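# Move bottle LB from fridge bin to bench, close door

## Task

Find the bottle marked LB among the four in the refrigerator's bin, lift it out and set it upright on the bench. The other three must still be upright inside the refrigerator, and the refrigerator door must end up closed. If no bottle carries the LB marking, take none out: close the door with all four inside, then press the CALL key on the operator panel until it latches down.

## Robot and tools

Robot: two UR-type arms, left_arm and right_arm, each with a 140 mm two-finger gripper whose fingers can fold when pushed near the palm or tip-first into a surface. Each arm stands on its own carriage on one shared floor track running along y at x = 0. left_rail carries left_arm and is always the +y one; right_rail carries right_arm. Arm commands never drive a carriage.

Scene frame (used in all results): fixed to the table, z = 0 on the table top, +z up, +x the direction the arms face, +y to their left, y = 0 at the track's middle. The table starts at x = 0.17 m. An arm's base sits at x = 0, y = its carriage position_m, z = 0.04 m. end_effector_position (m) is the point between the closed pads; fingers point along the gripper's +z and close along its y. A camera block juts about 10 cm toward the gripper's +x.

execute_actions(actions, cameras): runs actions in order. An action may hold "rows", "steps", "until", and device commands (left_rail, right_rail). rows: up to 15 rows, each applied for one control step (1/30 s). Every row has 18 numbers in [-1, 1] covering both arms, in this order: left dx, dy, dz, rx, ry, rz, left gripper position, force_limit, speed, then the same nine for the right arm. dx..rz are an offset, not a pose, measured from that arm's Hand target as it was when the action began, along that Hand target's own axes; every row counts from that same start, not from the row before. 1.0 equals 0.6 m for dx/dy/dz and 180 degrees for the rotation vector rx, ry, rz. Sending all six as 0 re-requests the current Hand target. Because each new action starts from the latest Hand target, repeating an offset moves further. Ramp offsets up gradually (0.01 per row is about 0.18 m/s). steps: 1 to 450, at least one per row, default 15; after the last row the arm keeps heading to that row's target. Gripper numbers are absolute commands: position +1 fully open (140 mm), about -0.8 pads touch, -1 close until blocked; force_limit and speed both start at +1 (higher = harder or faster; a slow close at low force_limit may not lift a seated part). To leave a gripper alone, resend its last three numbers, because 0 is a real command. until: ends the action early when rail conditions hold, e.g. {"left_rail": {"position_status": ["!=", "moving"]}}, or {"all": {"status": "ended"}}; numbers need a comparison (=, !=, <, <=, >, >=). It reads rails only. An empty actions list returns all camera images.

Rails: {"left_rail": {"position_m": p}} sets an absolute carriage position in metres along y (left_rail -0.8 to 1.5, right_rail -1.5 to 0.8); speed_m_s 0.01 to 1; acceleration_factor 0.1 to 1 (base 1.9 m/s2). {"stop": true} brakes it. Keep the carriages at least 0.78 m apart. Let a carriage arrive before aiming its arm at a scene point; arm targets ride along with the carriage. Any out-of-range value or unknown name rejects the whole call.

move(target, speed, blend, stop_force, zero, blocking, cameras): straight-line path per arm. target is one 18-number row, or a list of up to 15 rows, with the same layout, scale and frame as rows; all rows offset from the same starting Hand targets. speed in m/s (0.002 to 3.2, default 0.25), one value or one per target. blend in m rounds corners in a list. stop_force 4 to 120 N ends an arm's path on contact; don't use it when the gripper rotates or to back away from something it presses on. zero (default true) re-zeroes force first. blocking=false returns early; then call wait or stop before new rows or moves. Whole move limited to 10 s. The result adds a move: line (done, off_target, held, fault, moving) and limits (paced = pose clipped, held = steps withheld).

wait(seconds 0 to 10): time passes with last commands held. stop(): brakes a running move (not rails). zoom_image(camera, region [x0,y0,x1,y1] pixels, at most 504 x 504): enlarges the newest image of one camera. zero_wrist_force(arm): re-zeroes that wrist sensor. read_manual(section): licence texts only. finished_scene(scene=1): ends for good; the goal must hold on its own.

Cameras: cam_high, cam_low, cam_bench_left, cam_bench_mid, cam_bench_right, cam_left_wrist, cam_right_wrist (672x504 each).

Results: per arm end_effector_position, quat wxyz, velocities in the scene frame; Hand target (what the next offsets start from); Joint positions (rail m, then six joints rad) and velocities; joint torques; Wrist force/torque in the gripper's own axes plus the peak since last shown; Motor temperatures; Tool commands; gripper position_measured in counts (3 open, 230 pads meet) and object_status: 0 moving, 1 blocked while opening, 2 blocked while closing (a grip), 3 reached target or pads met. Rails report position_m, position_status (moving, done, contact_stop, time_out, stopped, stopped_with_arm, stopped_for_other_arm, stopped_for_other_carriage) and position_answer (taken/not_taken).

Avoid: dropping or tipping bottles, anything leaving the table (even onto the track or the metal strip), releasing a moving part, fast impacts, and pressing past firm contact, since the arms are stiff. External force near 150 N or joint contact torque beyond limits (wrists about 31 to 34 N m) stops the arm for 10 s. Never let the arms or grippers squeeze or strike each other. Keep paths away from an arm's own base, don't hold heavy parts far off centre or twist stiff things, and avoid long stretched holds that heat motors (MOTOR HOT at 70 °C, brake fault at 85 °C).

Each tool is called after ">>>" as name(argument=value, ...), one argument or row to a line, values as JSON.

## Session

>>> execute_actions(
  actions=[],
)

Scene clock: 0.00 s.
left_arm: end_effector_position=(+0.3563, +1.2941, +0.5790) position_measured=3 object_status=3 end_effector_quat_wxyz=(+0.000, +0.000, +1.000, +0.000) | right_arm: end_effector_position=(+0.3563, -1.1889, +0.5790) position_measured=3 object_status=3 end_effector_quat_wxyz=(+0.000, +0.000, +1.000, +0.000)
Joint positions: left_arm=[1.216 -0.28 -2.157 1.821 -1.235 -1.571 -0.28] | right_arm=[-1.268 -0.28 -2.157 1.821 -1.235 -1.571 -0.28]
Joint velocities: within noise
Joint torques (N m): no reading
Motor temperatures (°C): left_arm=[30 29 27 35 39 30] | right_arm=[33 35 31 34 35 33]
Wrist force (N): no reading
Wrist torque (N m): no reading
Wrist force, peak (N): no reading
Hand target: left_arm +0.3563, +1.2941, +0.5790; +0.000, +0.000, +1.000, +0.000 | right_arm +0.3563, -1.1889, +0.5790; +0.000, +0.000, +1.000, +0.000
Tool commands: left_gripper/position=+1.0 left_gripper/force_limit=+1.0 left_gripper/speed=+1.0 right_gripper/position=+1.0 right_gripper/force_limit=+1.0 right_gripper/speed=+1.0
left_rail: position_m=1.216 position_status=done
right_rail: position_m=-1.268 position_status=done

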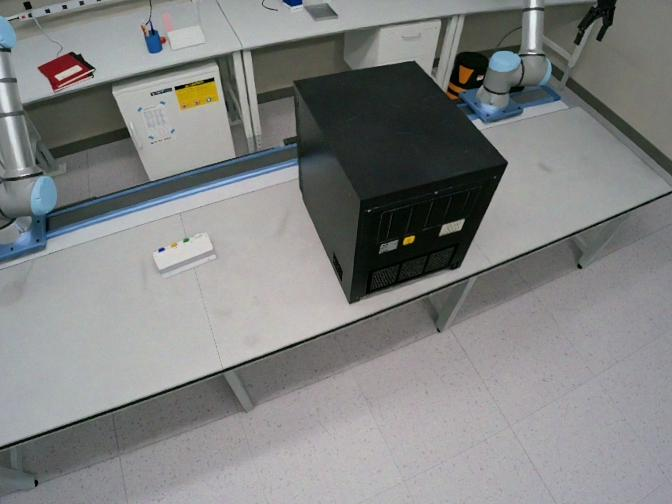

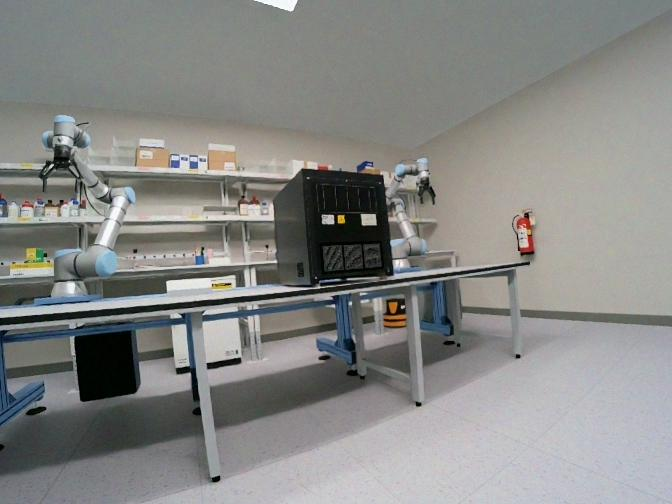

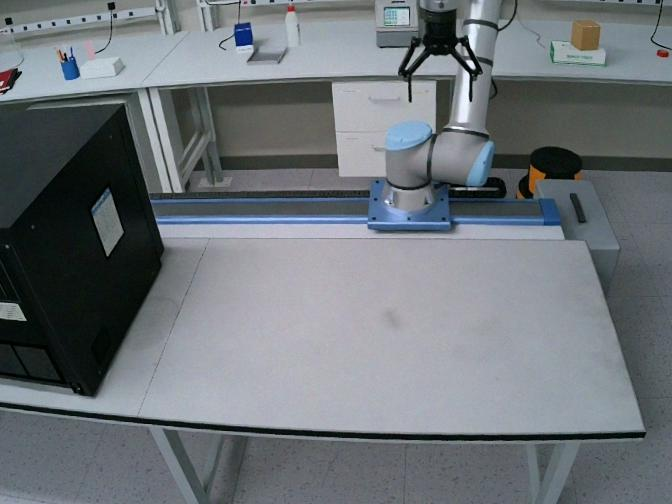

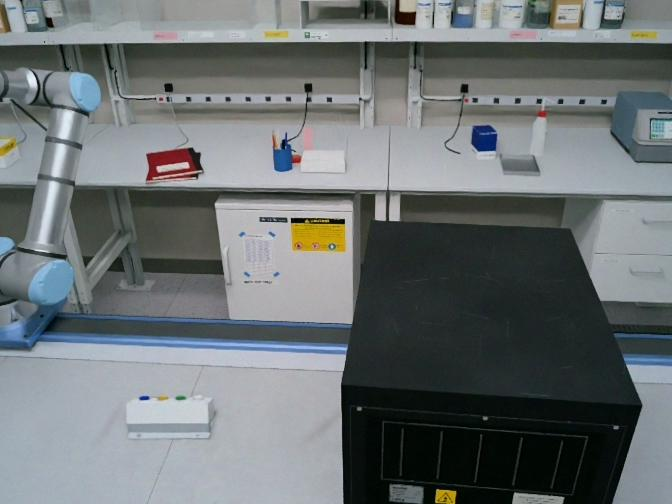

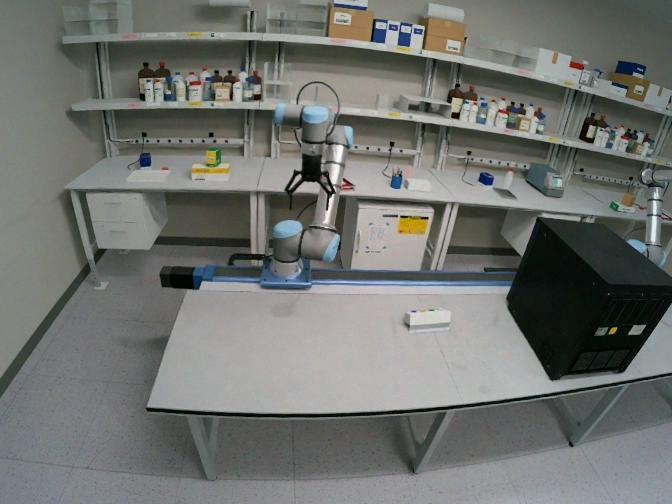

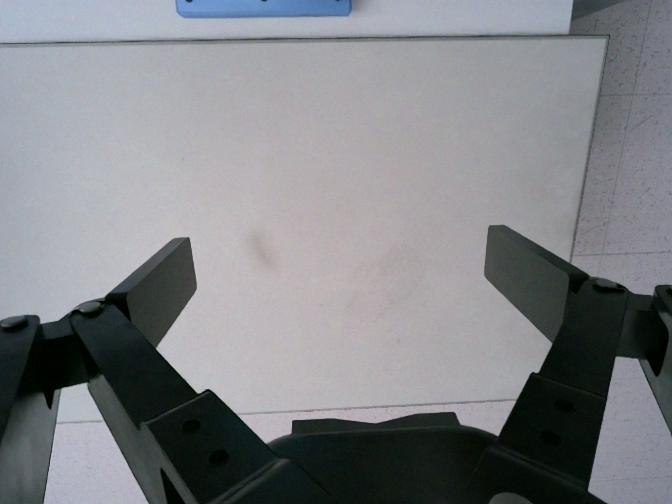

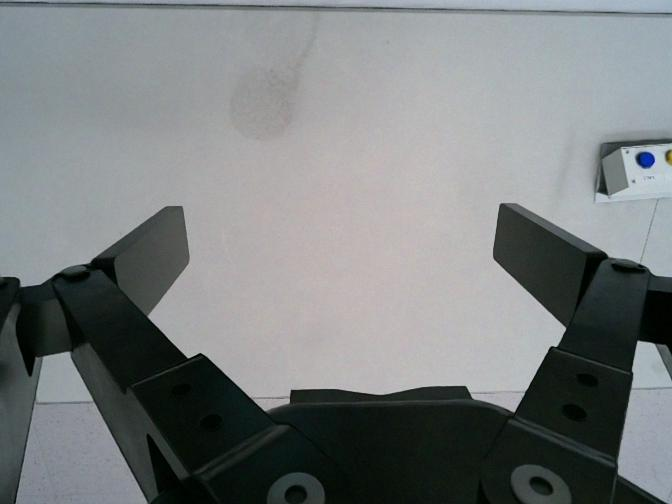

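>>> execute_actions(
  actions=[
    {"right_rail":{"position_m":-1.0,"acceleration_factor":0.4},"steps":150,"until":{"right_rail":{"position_status":["!=","moving"]}}},
  ],
)

>>> zoom_image(
  camera="cam_bench_mid",
  region=[100, 380, 240, 460],
)

>>> move(
  target=[
    [0,0,0,0,0,0,1,1,1,-0.157,0.785,-0.035,-0.271,0.126,0.271,1,1,1],
    [0,0,0,0,0,0,1,1,1,0.96,0.985,0.215,-0.542,0.2526,0.542,1,1,1],
  ],
  speed=0.4,
  blend=0.05,
  cameras=["cam_right_wrist"],
)

Scene clock: 43.13 s.
left_arm: end_effector_position=(+0.3563, +1.2941, +0.5790) position_measured=3 object_status=3 end_effector_quat_wxyz=(+0.000, +0.000, +1.000, +0.000) | right_arm: end_effector_position=(+0.3563, -0.9214, +0.5790) position_measured=3 object_status=3 end_effector_quat_wxyz=(+0.000, +0.000, +1.000, +0.000)
Joint positions: left_arm=[1.216 -0.28 -2.157 1.821 -1.235 -1.571 -0.28] | right_arm=[-1 -0.28 -2.157 1.821 -1.235 -1.571 -0.28]
Joint torques (N m): left_arm=[0.21 0.86 -52.58 -4.69 -0.13 0.13] | right_arm=[-0.43 -0.65 -48.62 -4.69 -0.17 0.38]
Wrist force (N): left_arm=[0.1 0.0 0.1] | right_arm=[-0.3 -0.5 -0.2]
Wrist torque (N m): left_arm=[0.00 -0.03 0.00] | right_arm=[-0.11 0.08 0.00]
Wrist force, peak (N): left_arm=[0.5 0.5 -0.2] | right_arm=[-0.2 -2.8 0.3]
Hand target: left_arm +0.3563, +1.2941, +0.5790; +0.000, +0.000, +1.000, +0.000 | right_arm +0.3563, -0.9214, +0.5790; +0.000, +0.000, +1.000, +0.000
Tool commands: left_gripper/position=+1.0 left_gripper/force_limit=+1.0 left_gripper/speed=+1.0 right_gripper/position=+1.0 right_gripper/force_limit=+1.0 right_gripper/speed=+1.0
left_rail: position_m=1.216 position_status=done
right_rail: position_m=-1.000 position_status=done

Scaled by 3.600 from the camera's 672x504 image, which has a finer 960x720 frame.
This view is cut from an older image: the scene may have changed since it was taken.

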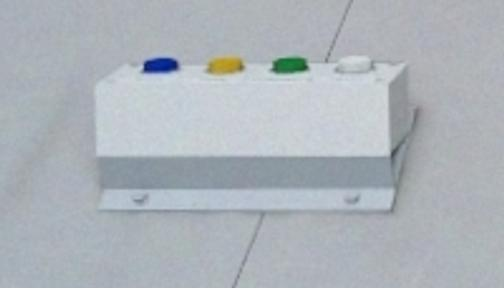

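Scene clock: 47.93 s.
left_arm: end_effector_position=(+0.3563, +1.2941, +0.5790) position_measured=3 object_status=3 end_effector_quat_wxyz=(+0.000, +0.000, +1.000, +0.000) | right_arm: end_effector_position=(-0.2197, -0.3304, +0.4499) position_measured=3 object_status=3 end_effector_quat_wxyz=(-0.299, +0.641, +0.299, +0.641)
Joint positions: left_arm=[1.216 -0.28 -2.157 1.821 -1.235 -1.571 -0.28] | right_arm=[-1 2.097 -1.183 2.112 -4.071 -2.796 3.142]
Joint torques (N m): left_arm=[-1.55 3.18 -52.08 -4.92 -0.12 -0.14] | right_arm=[-15.33 -52.51 -36.14 -3.65 -2.08 -3.55]
Wrist force (N): left_arm=[0.4 0.3 0.0] | right_arm=[2.2 -1.7 -0.4]
Wrist torque (N m): left_arm=[0.08 -0.08 0.00] | right_arm=[-0.37 -0.85 -0.12]
Wrist force, peak (N): left_arm=[0.5 0.4 -0.2] | right_arm=[2.8 -3.1 -0.9]
Hand target: left_arm +0.3563, +1.2941, +0.5790; +0.000, +0.000, +1.000, +0.000 | right_arm -0.2197, -0.3304, +0.4499; -0.299, +0.641, +0.298, +0.641
Off the commanded pose: left_arm 0.000 m, 0 deg | right_arm 0.000 m, 0 deg.
left_rail: position_m=1.216 position_status=done
right_rail: position_m=-1.000 position_status=done
move: done; limits=paced
camera_calibration:
cam_right_wrist: T_world_to_cam=[[0.740654, -0.671809, -0.0101542, -0.0507162], [-0.241829, -0.252449, -0.936904, 0.277452], [0.626857, 0.696377, -0.34944, 0.708009], [0, 0, 0, 1]] pos_world=[-0.339162, -0.457071, 0.506838]
Images, in order (width x height): cam_right_wrist 672x504.

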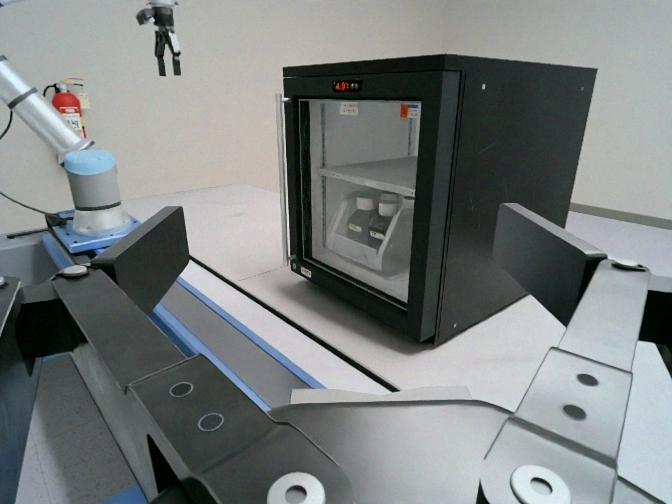

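>>> zoom_image(
  camera="cam_right_wrist",
  region=[260, 50, 480, 350],
)

>>> zoom_image(
  camera="cam_right_wrist",
  region=[320, 160, 420, 290],
)

>>> zoom_image(
  camera="cam_right_wrist",
  region=[260, 60, 360, 160],
)

Scaled by 1.680 from the camera's 672x504 image, which has a finer 960x720 frame.

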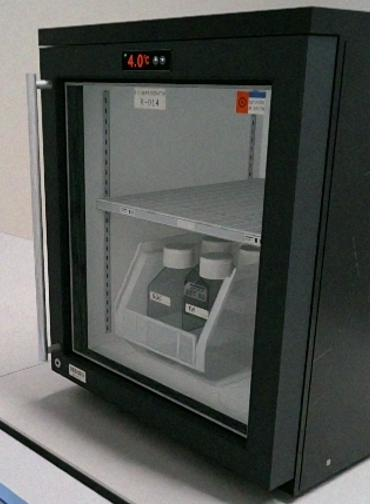

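Scaled by 3.877 from the camera's 672x504 image, which has a finer 960x720 frame.

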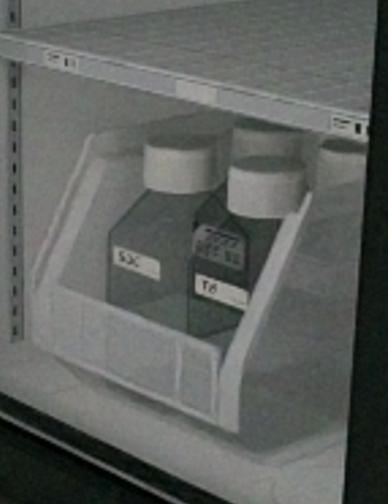

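Scaled by 5.040 from the camera's 672x504 image, which has a finer 960x720 frame.

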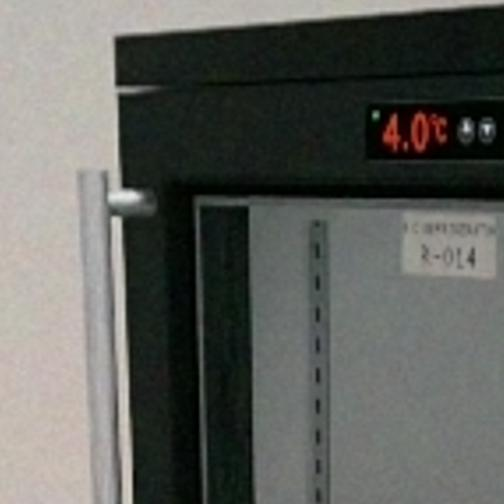

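>>> execute_actions(
  actions=[
    {"right_rail":{"position_m":-0.75,"acceleration_factor":0.4},"steps":150,"until":{"right_rail":{"position_status":["!=","moving"]}}},
  ],
)

>>> move(
  target=[0,0,0,0,0,0,1,1,1,-0.15,-0.061,0.384,-0.278,0,0,1,1,1],
  speed=0.3,
  cameras=["cam_right_wrist"],
)

>>> zoom_image(
  camera="cam_right_wrist",
  region=[230, 130, 430, 330],
)

Scene clock: 62.07 s.
left_arm: end_effector_position=(+0.3563, +1.2941, +0.5790) position_measured=3 object_status=3 end_effector_quat_wxyz=(+0.000, +0.000, +1.000, +0.000) | right_arm: end_effector_position=(-0.2196, -0.0804, +0.4499) position_measured=3 object_status=3 end_effector_quat_wxyz=(-0.299, +0.641, +0.298, +0.641)
Joint positions: left_arm=[1.216 -0.28 -2.157 1.821 -1.235 -1.571 -0.28] | right_arm=[-0.75 2.097 -1.183 2.112 -4.071 -2.796 3.141]
Joint torques (N m): left_arm=[-0.25 3.36 -52.94 -4.8 -0.21 -0.37] | right_arm=[2.53 -71.97 -22.58 -2.17 0.1 -3.63]
Wrist force (N): left_arm=[0.1 0.3 -0.2] | right_arm=[2.4 -1.4 0.1]
Wrist torque (N m): left_arm=[0.07 -0.02 0.00] | right_arm=[-0.30 -0.90 -0.12]
Wrist force, peak (N): left_arm=[0.5 0.5 -0.5] | right_arm=[1.9 -3.2 0.9]
Hand target: left_arm +0.3563, +1.2941, +0.5790; +0.000, +0.000, +1.000, +0.000 | right_arm -0.2197, -0.0804, +0.4499; -0.299, +0.641, +0.298, +0.641
Tool commands: left_gripper/position=+1.0 left_gripper/force_limit=+1.0 left_gripper/speed=+1.0 right_gripper/position=+1.0 right_gripper/force_limit=+1.0 right_gripper/speed=+1.0
Off the commanded pose: left_arm 0.000 m, 0 deg | right_arm 0.000 m, 0 deg.
left_rail: position_m=1.216 position_status=done
right_rail: position_m=-0.750 position_status=done

Scene clock: 63.60 s.
left_arm: end_effector_position=(+0.3563, +1.2941, +0.5790) position_measured=3 object_status=3 end_effector_quat_wxyz=(+0.000, +0.000, +1.000, +0.000) | right_arm: end_effector_position=(-0.1664, +0.0046, +0.4092) position_measured=3 object_status=3 end_effector_quat_wxyz=(-0.173, +0.686, +0.175, +0.685)
Joint positions: left_arm=[1.216 -0.28 -2.157 1.821 -1.235 -1.571 -0.28] | right_arm=[-0.75 2.004 -0.953 1.805 -3.979 -3.078 3.154]
Joint torques (N m): left_arm=[-1.21 3.68 -52.42 -4.9 -0.04 -0.32] | right_arm=[12.18 -103.97 -24.35 -2.15 2.08 3.91]
Wrist force (N): left_arm=[0.1 0.2 -0.3] | right_arm=[1.7 -1.9 -1.1]
Wrist torque (N m): left_arm=[0.06 -0.02 -0.01] | right_arm=[-0.42 -0.75 -0.14]
Wrist force, peak (N): left_arm=[0.8 0.2 -0.4] | right_arm=[-4.4 -13.4 6.2]
Hand target: left_arm +0.3563, +1.2941, +0.5790; +0.000, +0.000, +1.000, +0.000 | right_arm -0.1664, +0.0046, +0.4092; -0.173, +0.686, +0.175, +0.685 (not the last commanded pose)
Off the commanded pose: left_arm 0.000 m, 0 deg | right_arm 0.142 m, 29 deg.
left_rail: position_m=1.216 position_status=done
right_rail: position_m=-0.750 position_status=done
move: held (right_arm; a check stopped the path); limits=held
pose unreachable (right arm): on one or more control steps of this call, first in action 0 (counted from 0), this arm could not follow its commanded pose, so it was not sent that pose on those steps. It may still have moved: this result reports where it is.
cause: moving toward the commanded pose would bring two parts of the arm too close to each other (its gripper and another part of the arm, with joints 5 (wrist 1) to 7 (wrist 3) between them, 6 mm apart when it was first held).
camera_calibration:
cam_right_wrist: T_world_to_cam=[[0.443029, -0.896476, -0.00745414, 0.0849197], [-0.317096, -0.148917, -0.936629, 0.323749], [0.838556, 0.417317, -0.350243, 0.463892], [0, 0, 0, 1]] pos_world=[-0.323961, -0.0692496, 0.466341]
Images, in order (width x height): cam_right_wrist 672x504.

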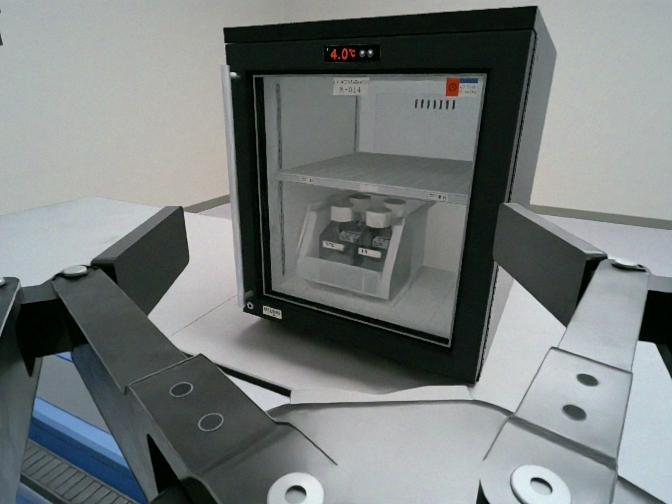

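Scaled by 2.520 from the camera's 672x504 image, which has a finer 960x720 frame.

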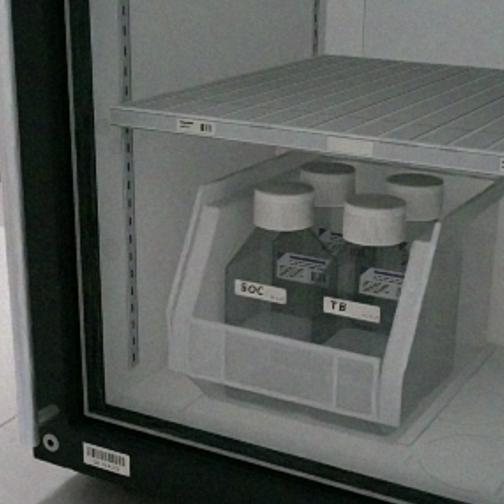

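>>> zoom_image(
  camera="cam_right_wrist",
  region=[305, 180, 425, 280],
)

>>> zoom_image(
  camera="cam_right_wrist",
  region=[215, 55, 315, 155],
)

>>> zoom_image(
  camera="cam_right_wrist",
  region=[215, 240, 315, 340],
)

Scaled by 4.200 from the camera's 672x504 image, which has a finer 960x720 frame.

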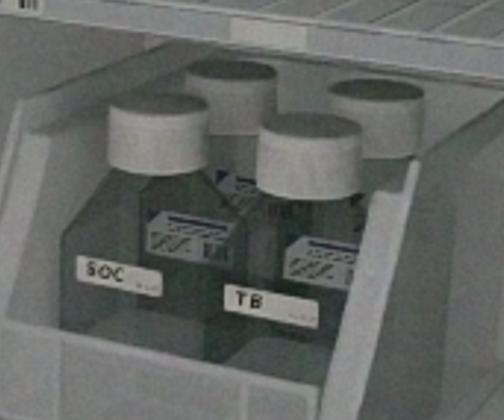

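Scaled by 5.040 from the camera's 672x504 image, which has a finer 960x720 frame.

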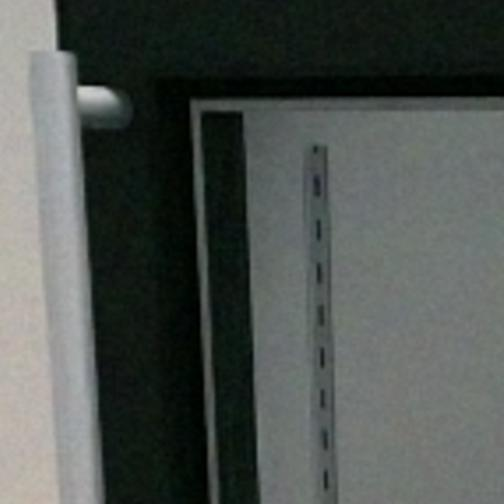

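Scaled by 5.040 from the camera's 672x504 image, which has a finer 960x720 frame.

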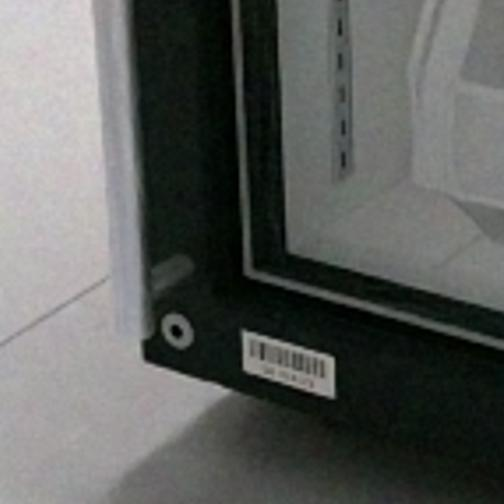

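>>> move(
  target=[0,0,0,0,0,0,1,1,1,0.068,0.081,-0.146,0.119,0,0,1,1,1],
  speed=0.3,
)

>>> execute_actions(
  actions=[
    {"right_rail":{"position_m":-1.25,"acceleration_factor":0.4},"steps":200,"until":{"right_rail":{"position_status":["!=","moving"]}}},
  ],
)

Scene clock: 104.20 s.
left_arm: end_effector_position=(+0.3563, +1.2941, +0.5790) position_measured=3 object_status=3 end_effector_quat_wxyz=(+0.000, +0.000, +1.000, +0.000) | right_arm: end_effector_position=(-0.2202, -0.0798, +0.4502) position_measured=3 object_status=3 end_effector_quat_wxyz=(-0.297, +0.641, +0.299, +0.641)
Joint positions: left_arm=[1.216 -0.28 -2.157 1.821 -1.235 -1.571 -0.28] | right_arm=[-0.75 2.097 -1.183 2.11 -4.064 -2.797 3.145]
Joint torques (N m): left_arm=[-1.66 2.27 -52.98 -4.9 -0.12 -0.57] | right_arm=[11.86 -85.36 -21.97 0.31 2.23 3.9]
Wrist force (N): left_arm=[0.2 0.0 -0.3] | right_arm=[1.9 -1.5 0.2]
Wrist torque (N m): left_arm=[0.00 -0.03 0.00] | right_arm=[-0.35 -0.79 -0.13]
Wrist force, peak (N): left_arm=[0.6 0.5 0.0] | right_arm=[1.7 -3.5 0.7]
Hand target: left_arm +0.3563, +1.2941, +0.5790; +0.000, +0.000, +1.000, +0.000 | right_arm -0.2202, -0.0799, +0.4502; -0.298, +0.641, +0.299, +0.641
Off the commanded pose: left_arm 0.000 m, 0 deg | right_arm 0.000 m, 0 deg.
left_rail: position_m=1.216 position_status=done
right_rail: position_m=-0.750 position_status=done
move: done

Scene clock: 106.10 s.
left_arm: end_effector_position=(+0.3563, +1.2941, +0.5790) position_measured=3 object_status=3 end_effector_quat_wxyz=(+0.000, +0.000, +1.000, +0.000) | right_arm: end_effector_position=(-0.2202, -0.5798, +0.4502) position_measured=3 object_status=3 end_effector_quat_wxyz=(-0.298, +0.641, +0.299, +0.641)
Joint positions: left_arm=[1.216 -0.28 -2.157 1.821 -1.235 -1.571 -0.28] | right_arm=[-1.25 2.097 -1.184 2.11 -4.063 -2.797 3.145]
Joint torques (N m): left_arm=[-1.73 5.57 -53.66 -4.52 -0.2 -0.37] | right_arm=[-12.67 -60.79 -36.49 -0.15 -0.12 3.94]
Wrist force (N): left_arm=[0.3 0.2 -0.3] | right_arm=[1.5 -1.8 -0.3]
Wrist torque (N m): left_arm=[0.04 -0.06 0.00] | right_arm=[-0.40 -0.71 -0.12]
Wrist force, peak (N): left_arm=[0.2 0.2 -0.6] | right_arm=[1.6 -3.9 1.4]
Hand target: left_arm +0.3563, +1.2941, +0.5790; +0.000, +0.000, +1.000, +0.000 | right_arm -0.2202, -0.5798, +0.4502; -0.298, +0.641, +0.299, +0.641
Tool commands: left_gripper/position=+1.0 left_gripper/force_limit=+1.0 left_gripper/speed=+1.0 right_gripper/position=+1.0 right_gripper/force_limit=+1.0 right_gripper/speed=+1.0
Off the commanded pose: left_arm 0.000 m, 0 deg | right_arm 0.000 m, 0 deg.
left_rail: position_m=1.216 position_status=done
right_rail: position_m=-1.250 position_status=done

>>> execute_actions(
  actions=[
    {"left_rail":{"position_m":1.4,"acceleration_factor":0.4},"steps":150,"until":{"left_rail":{"position_status":["!=","moving"]}}},
  ],
)

>>> move(
  target=[
    [-0.157,-0.96,-0.035,0.271,0.126,-0.271,1,1,1,0,0,0,0,0,0,1,1,1],
    [0.96,-1.0,0.215,0.542,0.2526,-0.542,1,1,1,0,0,0,0,0,0,1,1,1],
  ],
  speed=0.4,
  blend=0.05,
  cameras=["cam_left_wrist"],
)

Scene clock: 143.23 s.
left_arm: end_effector_position=(+0.3563, +1.4786, +0.5790) position_measured=3 object_status=3 end_effector_quat_wxyz=(+0.000, +0.000, +1.000, +0.000) | right_arm: end_effector_position=(-0.2202, -0.5798, +0.4502) position_measured=3 object_status=3 end_effector_quat_wxyz=(-0.298, +0.641, +0.299, +0.641)
Joint positions: left_arm=[1.4 -0.28 -2.157 1.821 -1.235 -1.571 -0.28] | right_arm=[-1.25 2.097 -1.184 2.11 -4.063 -2.797 3.145]
Joint torques (N m): left_arm=[-1.56 5.24 -54.07 -4.76 -0.23 -0.64] | right_arm=[-13.21 -57.28 -36.47 -2.82 -1.38 3.7]
Wrist force (N): left_arm=[0.1 0.1 0.0] | right_arm=[1.6 -2.2 -0.4]
Wrist torque (N m): left_arm=[0.02 -0.02 0.00] | right_arm=[-0.50 -0.73 -0.13]
Wrist force, peak (N): left_arm=[0.1 1.8 -0.6] | right_arm=[2.1 -2.3 -0.6]
Hand target: left_arm +0.3563, +1.4786, +0.5790; +0.000, +0.000, +1.000, +0.000 | right_arm -0.2202, -0.5798, +0.4502; -0.298, +0.641, +0.299, +0.641
Tool commands: left_gripper/position=+1.0 left_gripper/force_limit=+1.0 left_gripper/speed=+1.0 right_gripper/position=+1.0 right_gripper/force_limit=+1.0 right_gripper/speed=+1.0
Off the commanded pose: left_arm 0.000 m, 0 deg | right_arm 0.000 m, 0 deg.
left_rail: position_m=1.400 position_status=done
right_rail: position_m=-1.250 position_status=done

Scene clock: 149.07 s.
left_arm: end_effector_position=(-0.2197, +0.8786, +0.4500) position_measured=3 object_status=3 end_effector_quat_wxyz=(+0.299, +0.641, -0.298, +0.641) | right_arm: end_effector_position=(-0.2202, -0.5798, +0.4502) position_measured=3 object_status=3 end_effector_quat_wxyz=(-0.298, +0.641, +0.299, +0.641)
Joint positions: left_arm=[1.4 -2.954 -1.292 2.288 -4.137 0.511 -3.143] | right_arm=[-1.25 2.097 -1.184 2.11 -4.063 -2.797 3.145]
Joint torques (N m): left_arm=[12.25 -66.71 -35.01 -1.22 2.68 2.21] | right_arm=[-12.86 -57.01 -36.48 -2.99 -1.18 3.43]
Wrist force (N): left_arm=[3.4 -2.4 4.4] | right_arm=[1.7 -2.1 -0.1]
Wrist torque (N m): left_arm=[-0.20 0.23 -0.13] | right_arm=[-0.47 -0.75 -0.13]
Wrist force, peak (N): left_arm=[2.4 -4.3 5.7] | right_arm=[2.0 -2.6 -0.5]
Hand target: left_arm -0.2197, +0.8786, +0.4500; +0.299, +0.641, -0.298, +0.641 | right_arm -0.2202, -0.5798, +0.4502; -0.298, +0.641, +0.299, +0.641
Off the commanded pose: left_arm 0.000 m, 0 deg | right_arm 0.000 m, 0 deg.
left_rail: position_m=1.400 position_status=done
right_rail: position_m=-1.250 position_status=done
move: done; limits=paced
camera_calibration:
cam_left_wrist: T_world_to_cam=[[-0.797245, -0.603467, -0.0151104, 0.365816], [-0.17934, 0.26068, -0.948622, 0.16275], [0.576401, -0.753574, -0.316051, 1.11448], [0, 0, 0, 1]] pos_world=[-0.321555, 1.01818, 0.512149]
Images, in order (width x height): cam_left_wrist 672x504.

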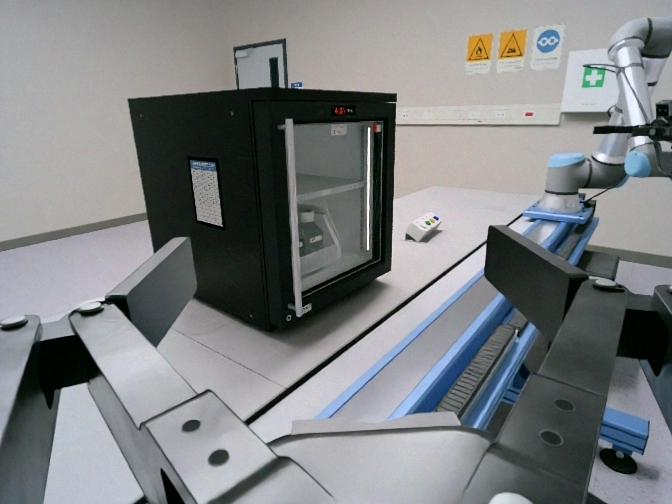

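>>> zoom_image(
  camera="cam_left_wrist",
  region=[230, 90, 400, 340],
)

>>> zoom_image(
  camera="cam_left_wrist",
  region=[260, 100, 330, 170],
)

>>> zoom_image(
  camera="cam_left_wrist",
  region=[260, 265, 330, 335],
)

Scaled by 2.016 from the camera's 672x504 image, which has a finer 960x720 frame.

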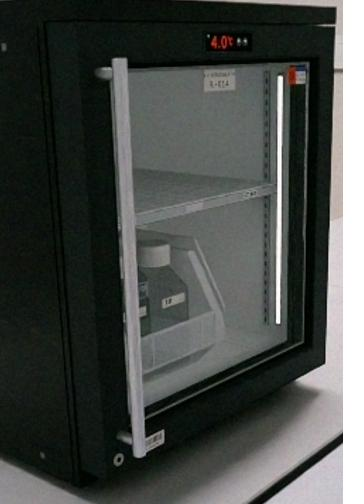

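Scaled by 7.200 from the camera's 672x504 image, which has a finer 960x720 frame.

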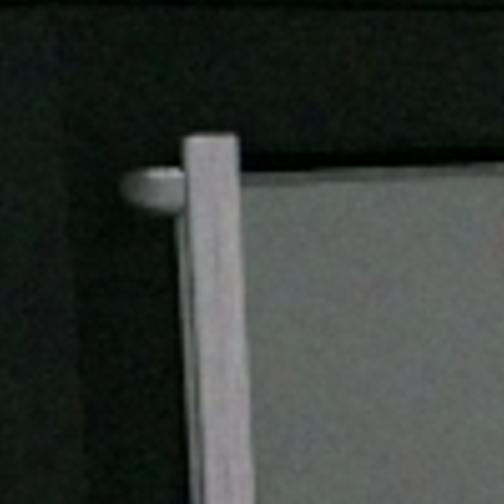

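Scaled by 7.200 from the camera's 672x504 image, which has a finer 960x720 frame.

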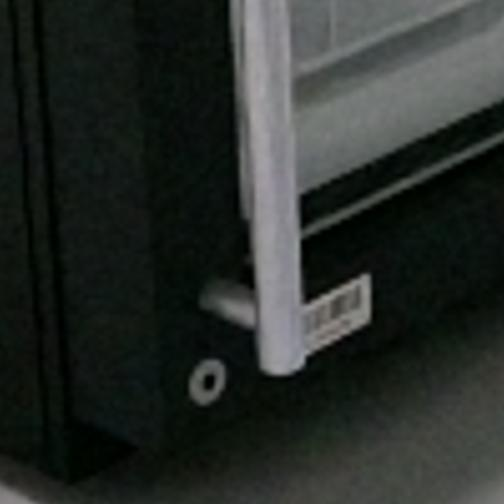

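>>> zoom_image(
  camera="cam_left_wrist",
  region=[285, 180, 355, 290],
)

Scaled by 4.582 from the camera's 672x504 image, which has a finer 960x720 frame.

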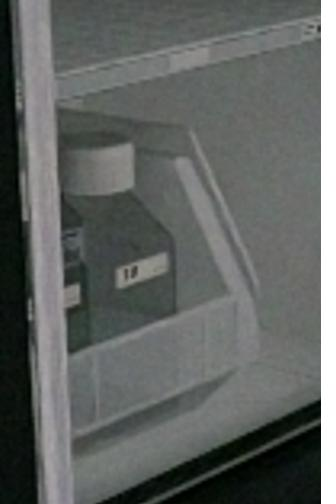

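>>> execute_actions(
  actions=[
    {"left_rail":{"position_m":1.25,"acceleration_factor":0.4},"steps":150,"until":{"left_rail":{"position_status":["!=","moving"]}}},
  ],
)

>>> move(
  target=[
    [-0.05,-0.0825,0.523,-0.111,0,0,-0.47,0,0,0,0,0,0,0,0,1,1,1],
    [-0.2,-0.4208,0.7202,-0.231,0,0,-0.47,0,0,0,0,0,0,0,0,1,1,1],
  ],
  speed=0.3,
  blend=0.04,
  cameras=["cam_left_wrist"],
)

Scene clock: 196.20 s.
left_arm: end_effector_position=(-0.2196, +0.7286, +0.4500) position_measured=3 object_status=3 end_effector_quat_wxyz=(+0.299, +0.641, -0.298, +0.641) | right_arm: end_effector_position=(-0.2202, -0.5798, +0.4502) position_measured=3 object_status=3 end_effector_quat_wxyz=(-0.298, +0.641, +0.299, +0.641)
Joint positions: left_arm=[1.25 -2.954 -1.292 2.287 -4.137 0.511 -3.142] | right_arm=[-1.25 2.097 -1.184 2.11 -4.063 -2.797 3.145]
Joint torques (N m): left_arm=[3.67 -66.3 -31.2 -0.95 2.49 2.2] | right_arm=[-11.96 -55.54 -36.44 -2.81 -1.25 2.53]
Wrist force (N): left_arm=[3.4 -2.2 4.3] | right_arm=[1.6 -2.0 -0.2]
Wrist torque (N m): left_arm=[-0.16 0.22 -0.13] | right_arm=[-0.45 -0.72 -0.12]
Wrist force, peak (N): left_arm=[3.5 -1.4 5.7] | right_arm=[2.2 -2.6 -0.2]
Hand target: left_arm -0.2197, +0.7286, +0.4500; +0.299, +0.641, -0.298, +0.641 | right_arm -0.2202, -0.5798, +0.4502; -0.298, +0.641, +0.299, +0.641
Tool commands: left_gripper/position=+1.0 left_gripper/force_limit=+1.0 left_gripper/speed=+1.0 right_gripper/position=+1.0 right_gripper/force_limit=+1.0 right_gripper/speed=+1.0
Off the commanded pose: left_arm 0.000 m, 0 deg | right_arm 0.000 m, 0 deg.
left_rail: position_m=1.250 position_status=done
right_rail: position_m=-1.250 position_status=done

Scene clock: 199.13 s.
left_arm: end_effector_position=(+0.2516, +0.5602, +0.3300) position_measured=188 object_status=3 end_effector_quat_wxyz=(+0.507, +0.493, -0.507, +0.493) | right_arm: end_effector_position=(-0.2202, -0.5798, +0.4502) position_measured=3 object_status=3 end_effector_quat_wxyz=(-0.298, +0.641, +0.299, +0.641)
Joint positions: left_arm=[1.25 -1.341 -1.104 2.456 -4.494 -1.828 -3.142] | right_arm=[-1.25 2.097 -1.184 2.11 -4.063 -2.797 3.145]
Joint torques (N m): left_arm=[14.61 -39.53 -24.06 0.67 -3.07 -1.07] | right_arm=[-11.39 -56.35 -36.72 -2.95 -1.2 2.34]
Wrist force (N): left_arm=[3.4 -2.3 4.0] | right_arm=[1.8 -2.1 -0.4]
Wrist torque (N m): left_arm=[-0.20 0.13 -0.10] | right_arm=[-0.47 -0.77 -0.13]
Wrist force, peak (N): left_arm=[4.3 -1.4 5.2] | right_arm=[2.1 -2.2 -0.7]
Hand target: left_arm +0.2516, +0.5601, +0.3300; +0.507, +0.493, -0.507, +0.493 | right_arm -0.2202, -0.5798, +0.4502; -0.298, +0.641, +0.299, +0.641
Off the commanded pose: left_arm 0.000 m, 0 deg | right_arm 0.000 m, 0 deg.
left_rail: position_m=1.250 position_status=done
right_rail: position_m=-1.250 position_status=done
move: done
camera_calibration:
cam_left_wrist: T_world_to_cam=[[-0.996874, 0.0774743, -0.0154802, 0.216552], [0.039134, 0.313999, -0.948616, 0.131627], [-0.0686326, -0.946257, -0.31605, 0.835104], [0, 0, 0, 1]] pos_world=[0.268039, 0.732115, 0.39215]
Images, in order (width x height): cam_left_wrist 672x504.

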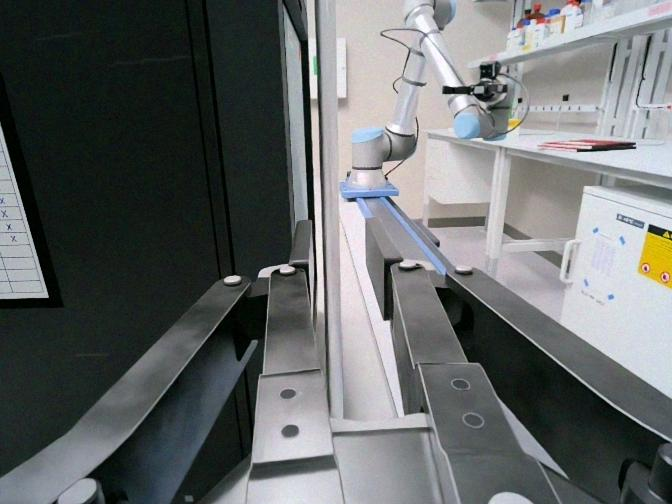

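>>> zoom_image(
  camera="cam_left_wrist",
  region=[260, 150, 410, 350],
)

Scaled by 2.520 from the camera's 672x504 image, which has a finer 960x720 frame.

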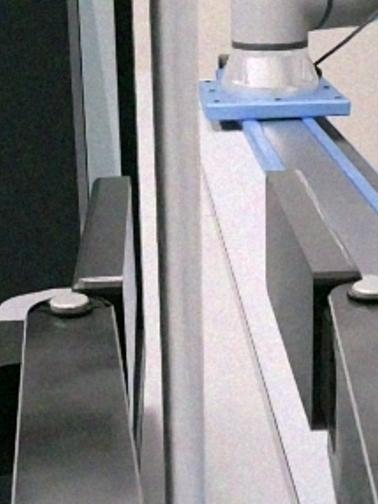

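>>> move(
  target=[0,0,0.205,0,0,0,-0.47,0,0,0,0,0,0,0,0,1,1,1],
  speed=0.06,
  stop_force=15,
  cameras=["cam_left_wrist"],
)

>>> zoom_image(
  camera="cam_left_wrist",
  region=[260, 150, 410, 350],
)

Scene clock: 218.40 s.
left_arm: end_effector_position=(+0.2483, +0.4372, +0.3300) position_measured=188 object_status=3 end_effector_quat_wxyz=(+0.507, +0.493, -0.507, +0.493) | right_arm: end_effector_position=(-0.2202, -0.5798, +0.4502) position_measured=3 object_status=3 end_effector_quat_wxyz=(-0.298, +0.641, +0.299, +0.641)
Joint positions: left_arm=[1.25 -1.401 -1.034 2.255 -4.364 -1.767 -3.142] | right_arm=[-1.25 2.097 -1.184 2.11 -4.063 -2.797 3.145]
Joint torques (N m): left_arm=[-15.29 -48.75 -30.42 0.63 1.76 1.08] | right_arm=[-10.7 -56.19 -36.34 -2.85 -1.06 1.26]
Wrist force (N): left_arm=[3.7 -3.7 3.4] | right_arm=[2.0 -2.1 -0.3]
Wrist torque (N m): left_arm=[-0.18 0.07 -0.09] | right_arm=[-0.47 -0.81 -0.13]
Wrist force, peak (N): left_arm=[3.8 -3.8 3.8] | right_arm=[2.1 -2.4 -0.5]
Hand target: left_arm +0.2483, +0.4372, +0.3300; +0.507, +0.493, -0.507, +0.493 | right_arm -0.2202, -0.5798, +0.4502; -0.298, +0.641, +0.299, +0.641
Off the commanded pose: left_arm 0.000 m, 0 deg | right_arm 0.000 m, 0 deg.
left_rail: position_m=1.250 position_status=done
right_rail: position_m=-1.250 position_status=done
move: done
camera_calibration:
cam_left_wrist: T_world_to_cam=[[-0.99686, 0.0776628, -0.0154161, 0.222642], [0.0391323, 0.313992, -0.948619, 0.170447], [-0.0688318, -0.946244, -0.316045, 0.718656], [0, 0, 0, 1]] pos_world=[0.264739, 0.609214, 0.39225]
Images, in order (width x height): cam_left_wrist 672x504.

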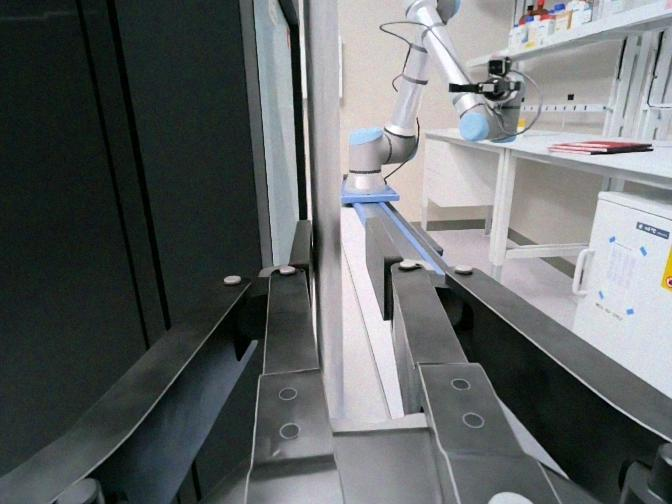

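Scaled by 2.520 from the camera's 672x504 image, which has a finer 960x720 frame.

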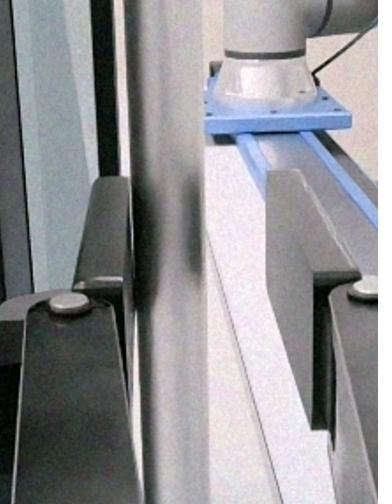

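>>> move(
  target=[0,-0.0078,0,0,0,0,-0.47,0,0,0,0,0,0,0,0,1,1,1],
  speed=0.02,
  stop_force=12,
)

>>> execute_actions(
  actions=[
    {"rows":[[0,0,0,0,0,0,-0.545,0,-1,0,0,0,0,0,0,1,1,1]],"steps":30},
  ],
  cameras=["cam_left_wrist"],
)

>>> zoom_image(
  camera="cam_left_wrist",
  region=[260, 150, 410, 350],
)

Scene clock: 226.57 s.
left_arm: end_effector_position=(+0.2530, +0.4371, +0.3300) position_measured=188 object_status=3 end_effector_quat_wxyz=(+0.507, +0.493, -0.507, +0.493) | right_arm: end_effector_position=(-0.2202, -0.5798, +0.4502) position_measured=3 object_status=3 end_effector_quat_wxyz=(-0.298, +0.641, +0.299, +0.641)
Joint positions: left_arm=[1.25 -1.392 -1.032 2.251 -4.361 -1.776 -3.142] | right_arm=[-1.25 2.097 -1.184 2.11 -4.063 -2.797 3.145]
Joint torques (N m): left_arm=[14.13 -50.41 -30.4 0.75 -2.36 0.72] | right_arm=[-9.92 -57.5 -36.7 -2.83 -0.9 0.76]
Wrist force (N): left_arm=[3.7 -2.5 4.1] | right_arm=[1.7 -1.9 -0.3]
Wrist torque (N m): left_arm=[-0.27 0.08 -0.10] | right_arm=[-0.42 -0.74 -0.12]
Wrist force, peak (N): left_arm=[3.8 -4.2 3.1] | right_arm=[2.2 -2.4 -0.3]
Hand target: left_arm +0.2530, +0.4371, +0.3300; +0.507, +0.493, -0.507, +0.493 | right_arm -0.2202, -0.5798, +0.4502; -0.298, +0.641, +0.299, +0.641
Off the commanded pose: left_arm 0.000 m, 0 deg | right_arm 0.000 m, 0 deg.
left_rail: position_m=1.250 position_status=done
right_rail: position_m=-1.250 position_status=done
move: done

Scene clock: 227.77 s.
left_arm: end_effector_position=(+0.2530, +0.4371, +0.3300) position_measured=198 object_status=3 end_effector_quat_wxyz=(+0.507, +0.493, -0.507, +0.493) | right_arm: end_effector_position=(-0.2202, -0.5798, +0.4502) position_measured=3 object_status=3 end_effector_quat_wxyz=(-0.298, +0.641, +0.299, +0.641)
Joint positions: left_arm=[1.25 -1.392 -1.032 2.251 -4.361 -1.776 -3.142] | right_arm=[-1.25 2.097 -1.184 2.11 -4.063 -2.797 3.145]
Joint torques (N m): left_arm=[13.42 -49.53 -30.08 0.35 -2.28 -0.13] | right_arm=[-9.76 -57.44 -35.76 -2.99 -0.81 0.78]
Wrist force (N): left_arm=[3.5 -2.3 3.8] | right_arm=[1.7 -1.5 -0.2]
Wrist torque (N m): left_arm=[-0.21 0.13 -0.11] | right_arm=[-0.35 -0.74 -0.13]
Wrist force, peak (N): left_arm=[3.6 -2.3 4.5] | right_arm=[1.6 -2.4 0.1]
Hand target: left_arm +0.2530, +0.4371, +0.3300; +0.507, +0.493, -0.507, +0.493 | right_arm -0.2202, -0.5798, +0.4502; -0.298, +0.641, +0.299, +0.641
Off the commanded pose: left_arm 0.000 m, 0 deg | right_arm 0.000 m, 0 deg.
left_rail: position_m=1.250 position_status=done
right_rail: position_m=-1.250 position_status=done
camera_calibration:
cam_left_wrist: T_world_to_cam=[[-0.99686, 0.0776628, -0.0154161, 0.227342], [0.0391323, 0.313992, -0.948619, 0.170326], [-0.0688318, -0.946244, -0.316045, 0.718791], [0, 0, 0, 1]] pos_world=[0.269439, 0.609014, 0.39225]
Images, in order (width x height): cam_left_wrist 672x504.

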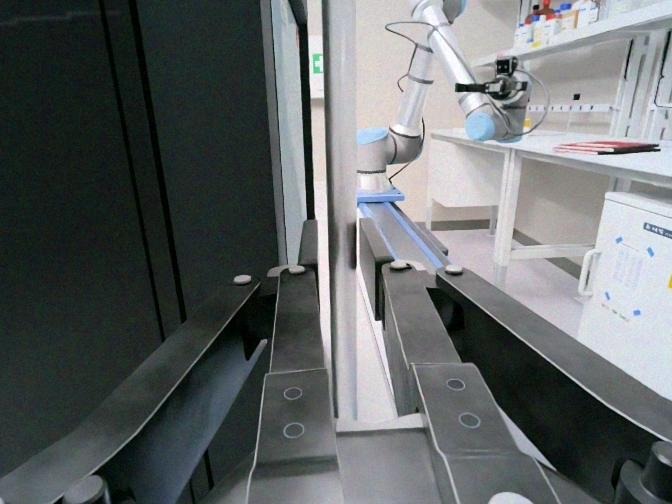

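Scaled by 2.520 from the camera's 672x504 image, which has a finer 960x720 frame.

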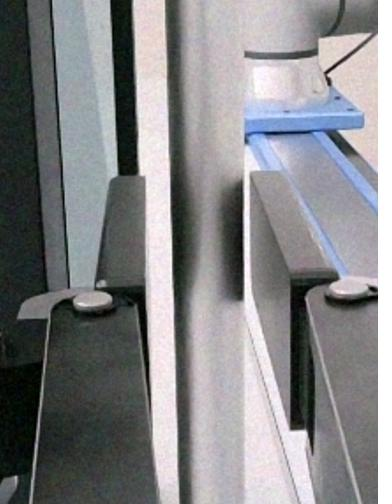

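>>> move(
  target=[0,0.0033,0,0,0,0,-0.545,0,-1,0,0,0,0,0,0,1,1,1],
  speed=0.02,
)

>>> execute_actions(
  actions=[
    {"rows":[[0,0,0,0,0,0,-1,0,-1,0,0,0,0,0,0,1,1,1]],"steps":60},
  ],
  cameras=["cam_left_wrist"],
)

>>> zoom_image(
  camera="cam_left_wrist",
  region=[260, 150, 410, 350],
)

Scene clock: 231.03 s.
left_arm: end_effector_position=(+0.2511, +0.4371, +0.3300) position_measured=198 object_status=3 end_effector_quat_wxyz=(+0.507, +0.493, -0.507, +0.493) | right_arm: end_effector_position=(-0.2202, -0.5798, +0.4502) position_measured=3 object_status=3 end_effector_quat_wxyz=(-0.298, +0.641, +0.299, +0.641)
Joint positions: left_arm=[1.25 -1.396 -1.033 2.252 -4.362 -1.772 -3.142] | right_arm=[-1.25 2.097 -1.184 2.11 -4.063 -2.797 3.145]
Joint torques (N m): left_arm=[-13.44 -83.08 -12 -7.75 1.9 -0.94] | right_arm=[-9.96 -56.93 -36.78 -3.02 -0.73 0.57]
Wrist force (N): left_arm=[3.9 -2.0 4.0] | right_arm=[1.9 -1.8 -0.2]
Wrist torque (N m): left_arm=[-0.13 0.02 -0.10] | right_arm=[-0.40 -0.79 -0.13]
Wrist force, peak (N): left_arm=[3.8 -2.5 4.2] | right_arm=[2.0 -2.4 -0.3]
Hand target: left_arm +0.2510, +0.4371, +0.3300; +0.507, +0.493, -0.507, +0.493 | right_arm -0.2202, -0.5798, +0.4502; -0.298, +0.641, +0.299, +0.641
Off the commanded pose: left_arm 0.000 m, 0 deg | right_arm 0.000 m, 0 deg.
left_rail: position_m=1.250 position_status=done
right_rail: position_m=-1.250 position_status=done
move: done

Scene clock: 233.23 s.
left_arm: end_effector_position=(+0.2510, +0.4371, +0.3300) position_measured=210 object_status=2 end_effector_quat_wxyz=(+0.507, +0.493, -0.507, +0.493) | right_arm: end_effector_position=(-0.2202, -0.5798, +0.4502) position_measured=3 object_status=3 end_effector_quat_wxyz=(-0.298, +0.641, +0.299, +0.641)
Joint positions: left_arm=[1.25 -1.396 -1.033 2.253 -4.362 -1.772 -3.142] | right_arm=[-1.25 2.097 -1.184 2.11 -4.063 -2.797 3.145]
Joint torques (N m): left_arm=[-14.42 -83.22 -24.66 -4.73 2.1 -1.34] | right_arm=[-10.1 -56.17 -36.31 -2.75 -0.78 0.34]
Wrist force (N): left_arm=[2.6 -3.2 -1.8] | right_arm=[1.4 -2.3 -0.5]
Wrist torque (N m): left_arm=[-0.20 0.05 0.38] | right_arm=[-0.52 -0.67 -0.12]
Wrist force, peak (N): left_arm=[3.4 -3.7 4.2] | right_arm=[1.8 -2.3 -0.6]
Hand target: left_arm +0.2510, +0.4371, +0.3300; +0.507, +0.493, -0.507, +0.493 | right_arm -0.2202, -0.5798, +0.4502; -0.298, +0.641, +0.299, +0.641
Off the commanded pose: left_arm 0.000 m, 0 deg | right_arm 0.000 m, 0 deg.
left_rail: position_m=1.250 position_status=done
right_rail: position_m=-1.250 position_status=done
camera_calibration:
cam_left_wrist: T_world_to_cam=[[-0.99686, 0.0776628, -0.0154161, 0.225341], [0.0391323, 0.313992, -0.948619, 0.170373], [-0.0688318, -0.946244, -0.316045, 0.718747], [0, 0, 0, 1]] pos_world=[0.267439, 0.609114, 0.39225]
Images, in order (width x height): cam_left_wrist 672x504.

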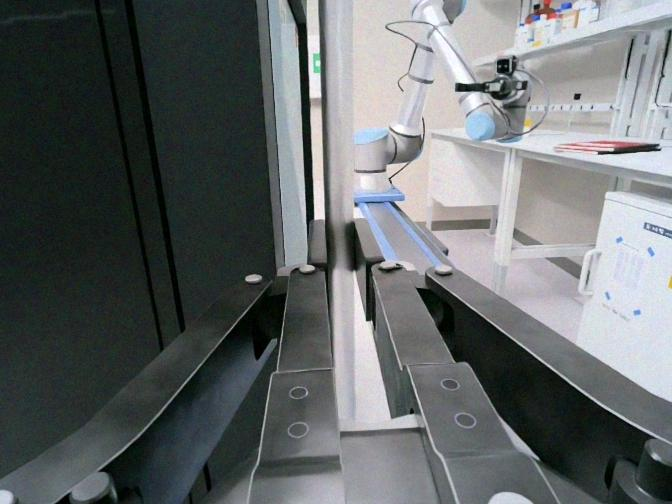

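Scaled by 2.520 from the camera's 672x504 image, which has a finer 960x720 frame.

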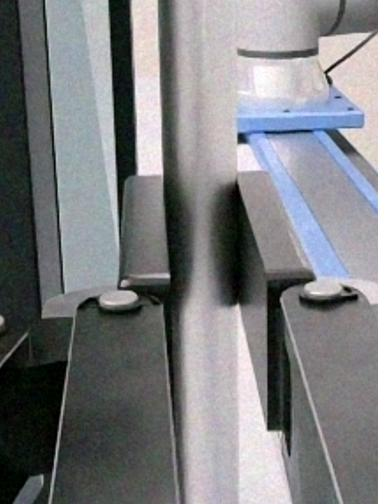

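>>> move(
  target=[
    [0,0.02593,0.00258,0.0111,0,0,-1,0,-1,0,0,0,0,0,0,1,1,1],
    [0,0.05175,0.00605,0.0222,0,0,-1,0,-1,0,0,0,0,0,0,1,1,1],
  ],
  speed=0.03,
  blend=0.005,
  stop_force=70,
  cameras=["cam_left_wrist"],
)

Scene clock: 240.93 s.
left_arm: end_effector_position=(+0.2199, +0.4343, +0.3300) position_measured=210 object_status=2 end_effector_quat_wxyz=(+0.489, +0.511, -0.489, +0.511) | right_arm: end_effector_position=(-0.2202, -0.5798, +0.4502) position_measured=3 object_status=3 end_effector_quat_wxyz=(-0.298, +0.641, +0.299, +0.641)
Joint positions: left_arm=[1.25 -1.506 -1.049 2.295 -4.388 -1.593 -3.142] | right_arm=[-1.25 2.097 -1.184 2.11 -4.063 -2.797 3.145]
Joint torques (N m): left_arm=[-9.72 -82.01 3.35 -10.87 1.77 1.03] | right_arm=[-11.03 -57.56 -36.04 -2.85 -0.61 -0.27]
Wrist force (N): left_arm=[4.7 -5.0 29.9] | right_arm=[2.1 -2.0 0.0]
Wrist torque (N m): left_arm=[-0.28 0.38 0.26] | right_arm=[-0.44 -0.82 -0.13]
Wrist force, peak (N): left_arm=[4.8 -5.1 30.3] | right_arm=[2.0 -2.4 -0.3]
Hand target: left_arm +0.2199, +0.4343, +0.3300; +0.489, +0.511, -0.489, +0.511 | right_arm -0.2202, -0.5798, +0.4502; -0.298, +0.641, +0.299, +0.641
Off the commanded pose: left_arm 0.000 m, 0 deg | right_arm 0.000 m, 0 deg.
left_rail: position_m=1.250 position_status=done
right_rail: position_m=-1.250 position_status=done
move: done
camera_calibration:
cam_left_wrist: T_world_to_cam=[[-0.99985, 0.00800222, -0.0153814, 0.225385], [0.0171221, 0.315957, -0.948619, 0.176448], [-0.00273117, -0.94874, -0.316047, 0.700531], [0, 0, 0, 1]] pos_world=[0.224243, 0.607068, 0.39225]
Images, in order (width x height): cam_left_wrist 672x504.

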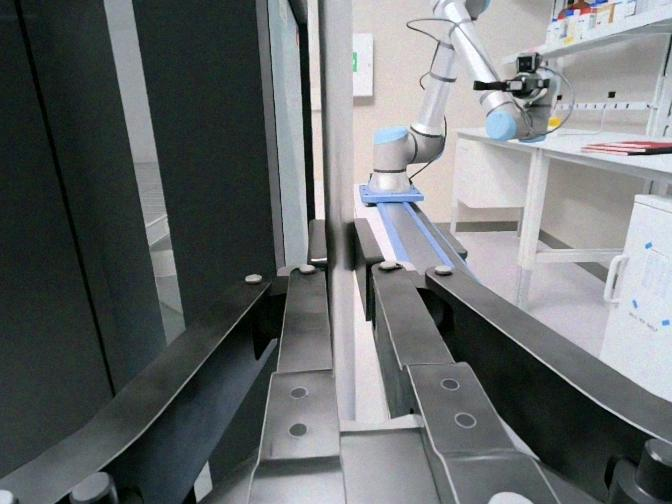

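>>> move(
  target=[0,0,0.004,0,0,0,-1,0,-1,0,0,0,0,0,0,1,1,1],
  speed=0.01,
)

Scene clock: 248.33 s.
left_arm: end_effector_position=(+0.2200, +0.4323, +0.3300) position_measured=210 object_status=2 end_effector_quat_wxyz=(+0.489, +0.511, -0.489, +0.511) | right_arm: end_effector_position=(-0.2202, -0.5798, +0.4502) position_measured=3 object_status=3 end_effector_quat_wxyz=(-0.298, +0.641, +0.299, +0.641)
Joint positions: left_arm=[1.25 -1.506 -1.047 2.291 -4.386 -1.592 -3.142] | right_arm=[-1.25 2.097 -1.184 2.11 -4.063 -2.797 3.145]
Joint torques (N m): left_arm=[-13.95 -48.79 -53.18 2.15 2.91 0.97] | right_arm=[-9.55 -56.6 -35.85 -2.9 -0.72 -0.89]
Wrist force (N): left_arm=[-4.9 1.9 -36.0] | right_arm=[2.1 -1.8 -0.4]
Wrist torque (N m): left_arm=[-0.36 -0.02 0.32] | right_arm=[-0.41 -0.84 -0.13]
Wrist force, peak (N): left_arm=[-3.7 3.3 -40.5] | right_arm=[2.2 -2.2 0.0]
Hand target: left_arm +0.2200, +0.4321, +0.3300; +0.489, +0.511, -0.489, +0.511 | right_arm -0.2202, -0.5798, +0.4502; -0.298, +0.641, +0.299, +0.641
Off the commanded pose: left_arm 0.000 m, 0 deg | right_arm 0.000 m, 0 deg.
left_rail: position_m=1.250 position_status=done
right_rail: position_m=-1.250 position_status=done
move: done


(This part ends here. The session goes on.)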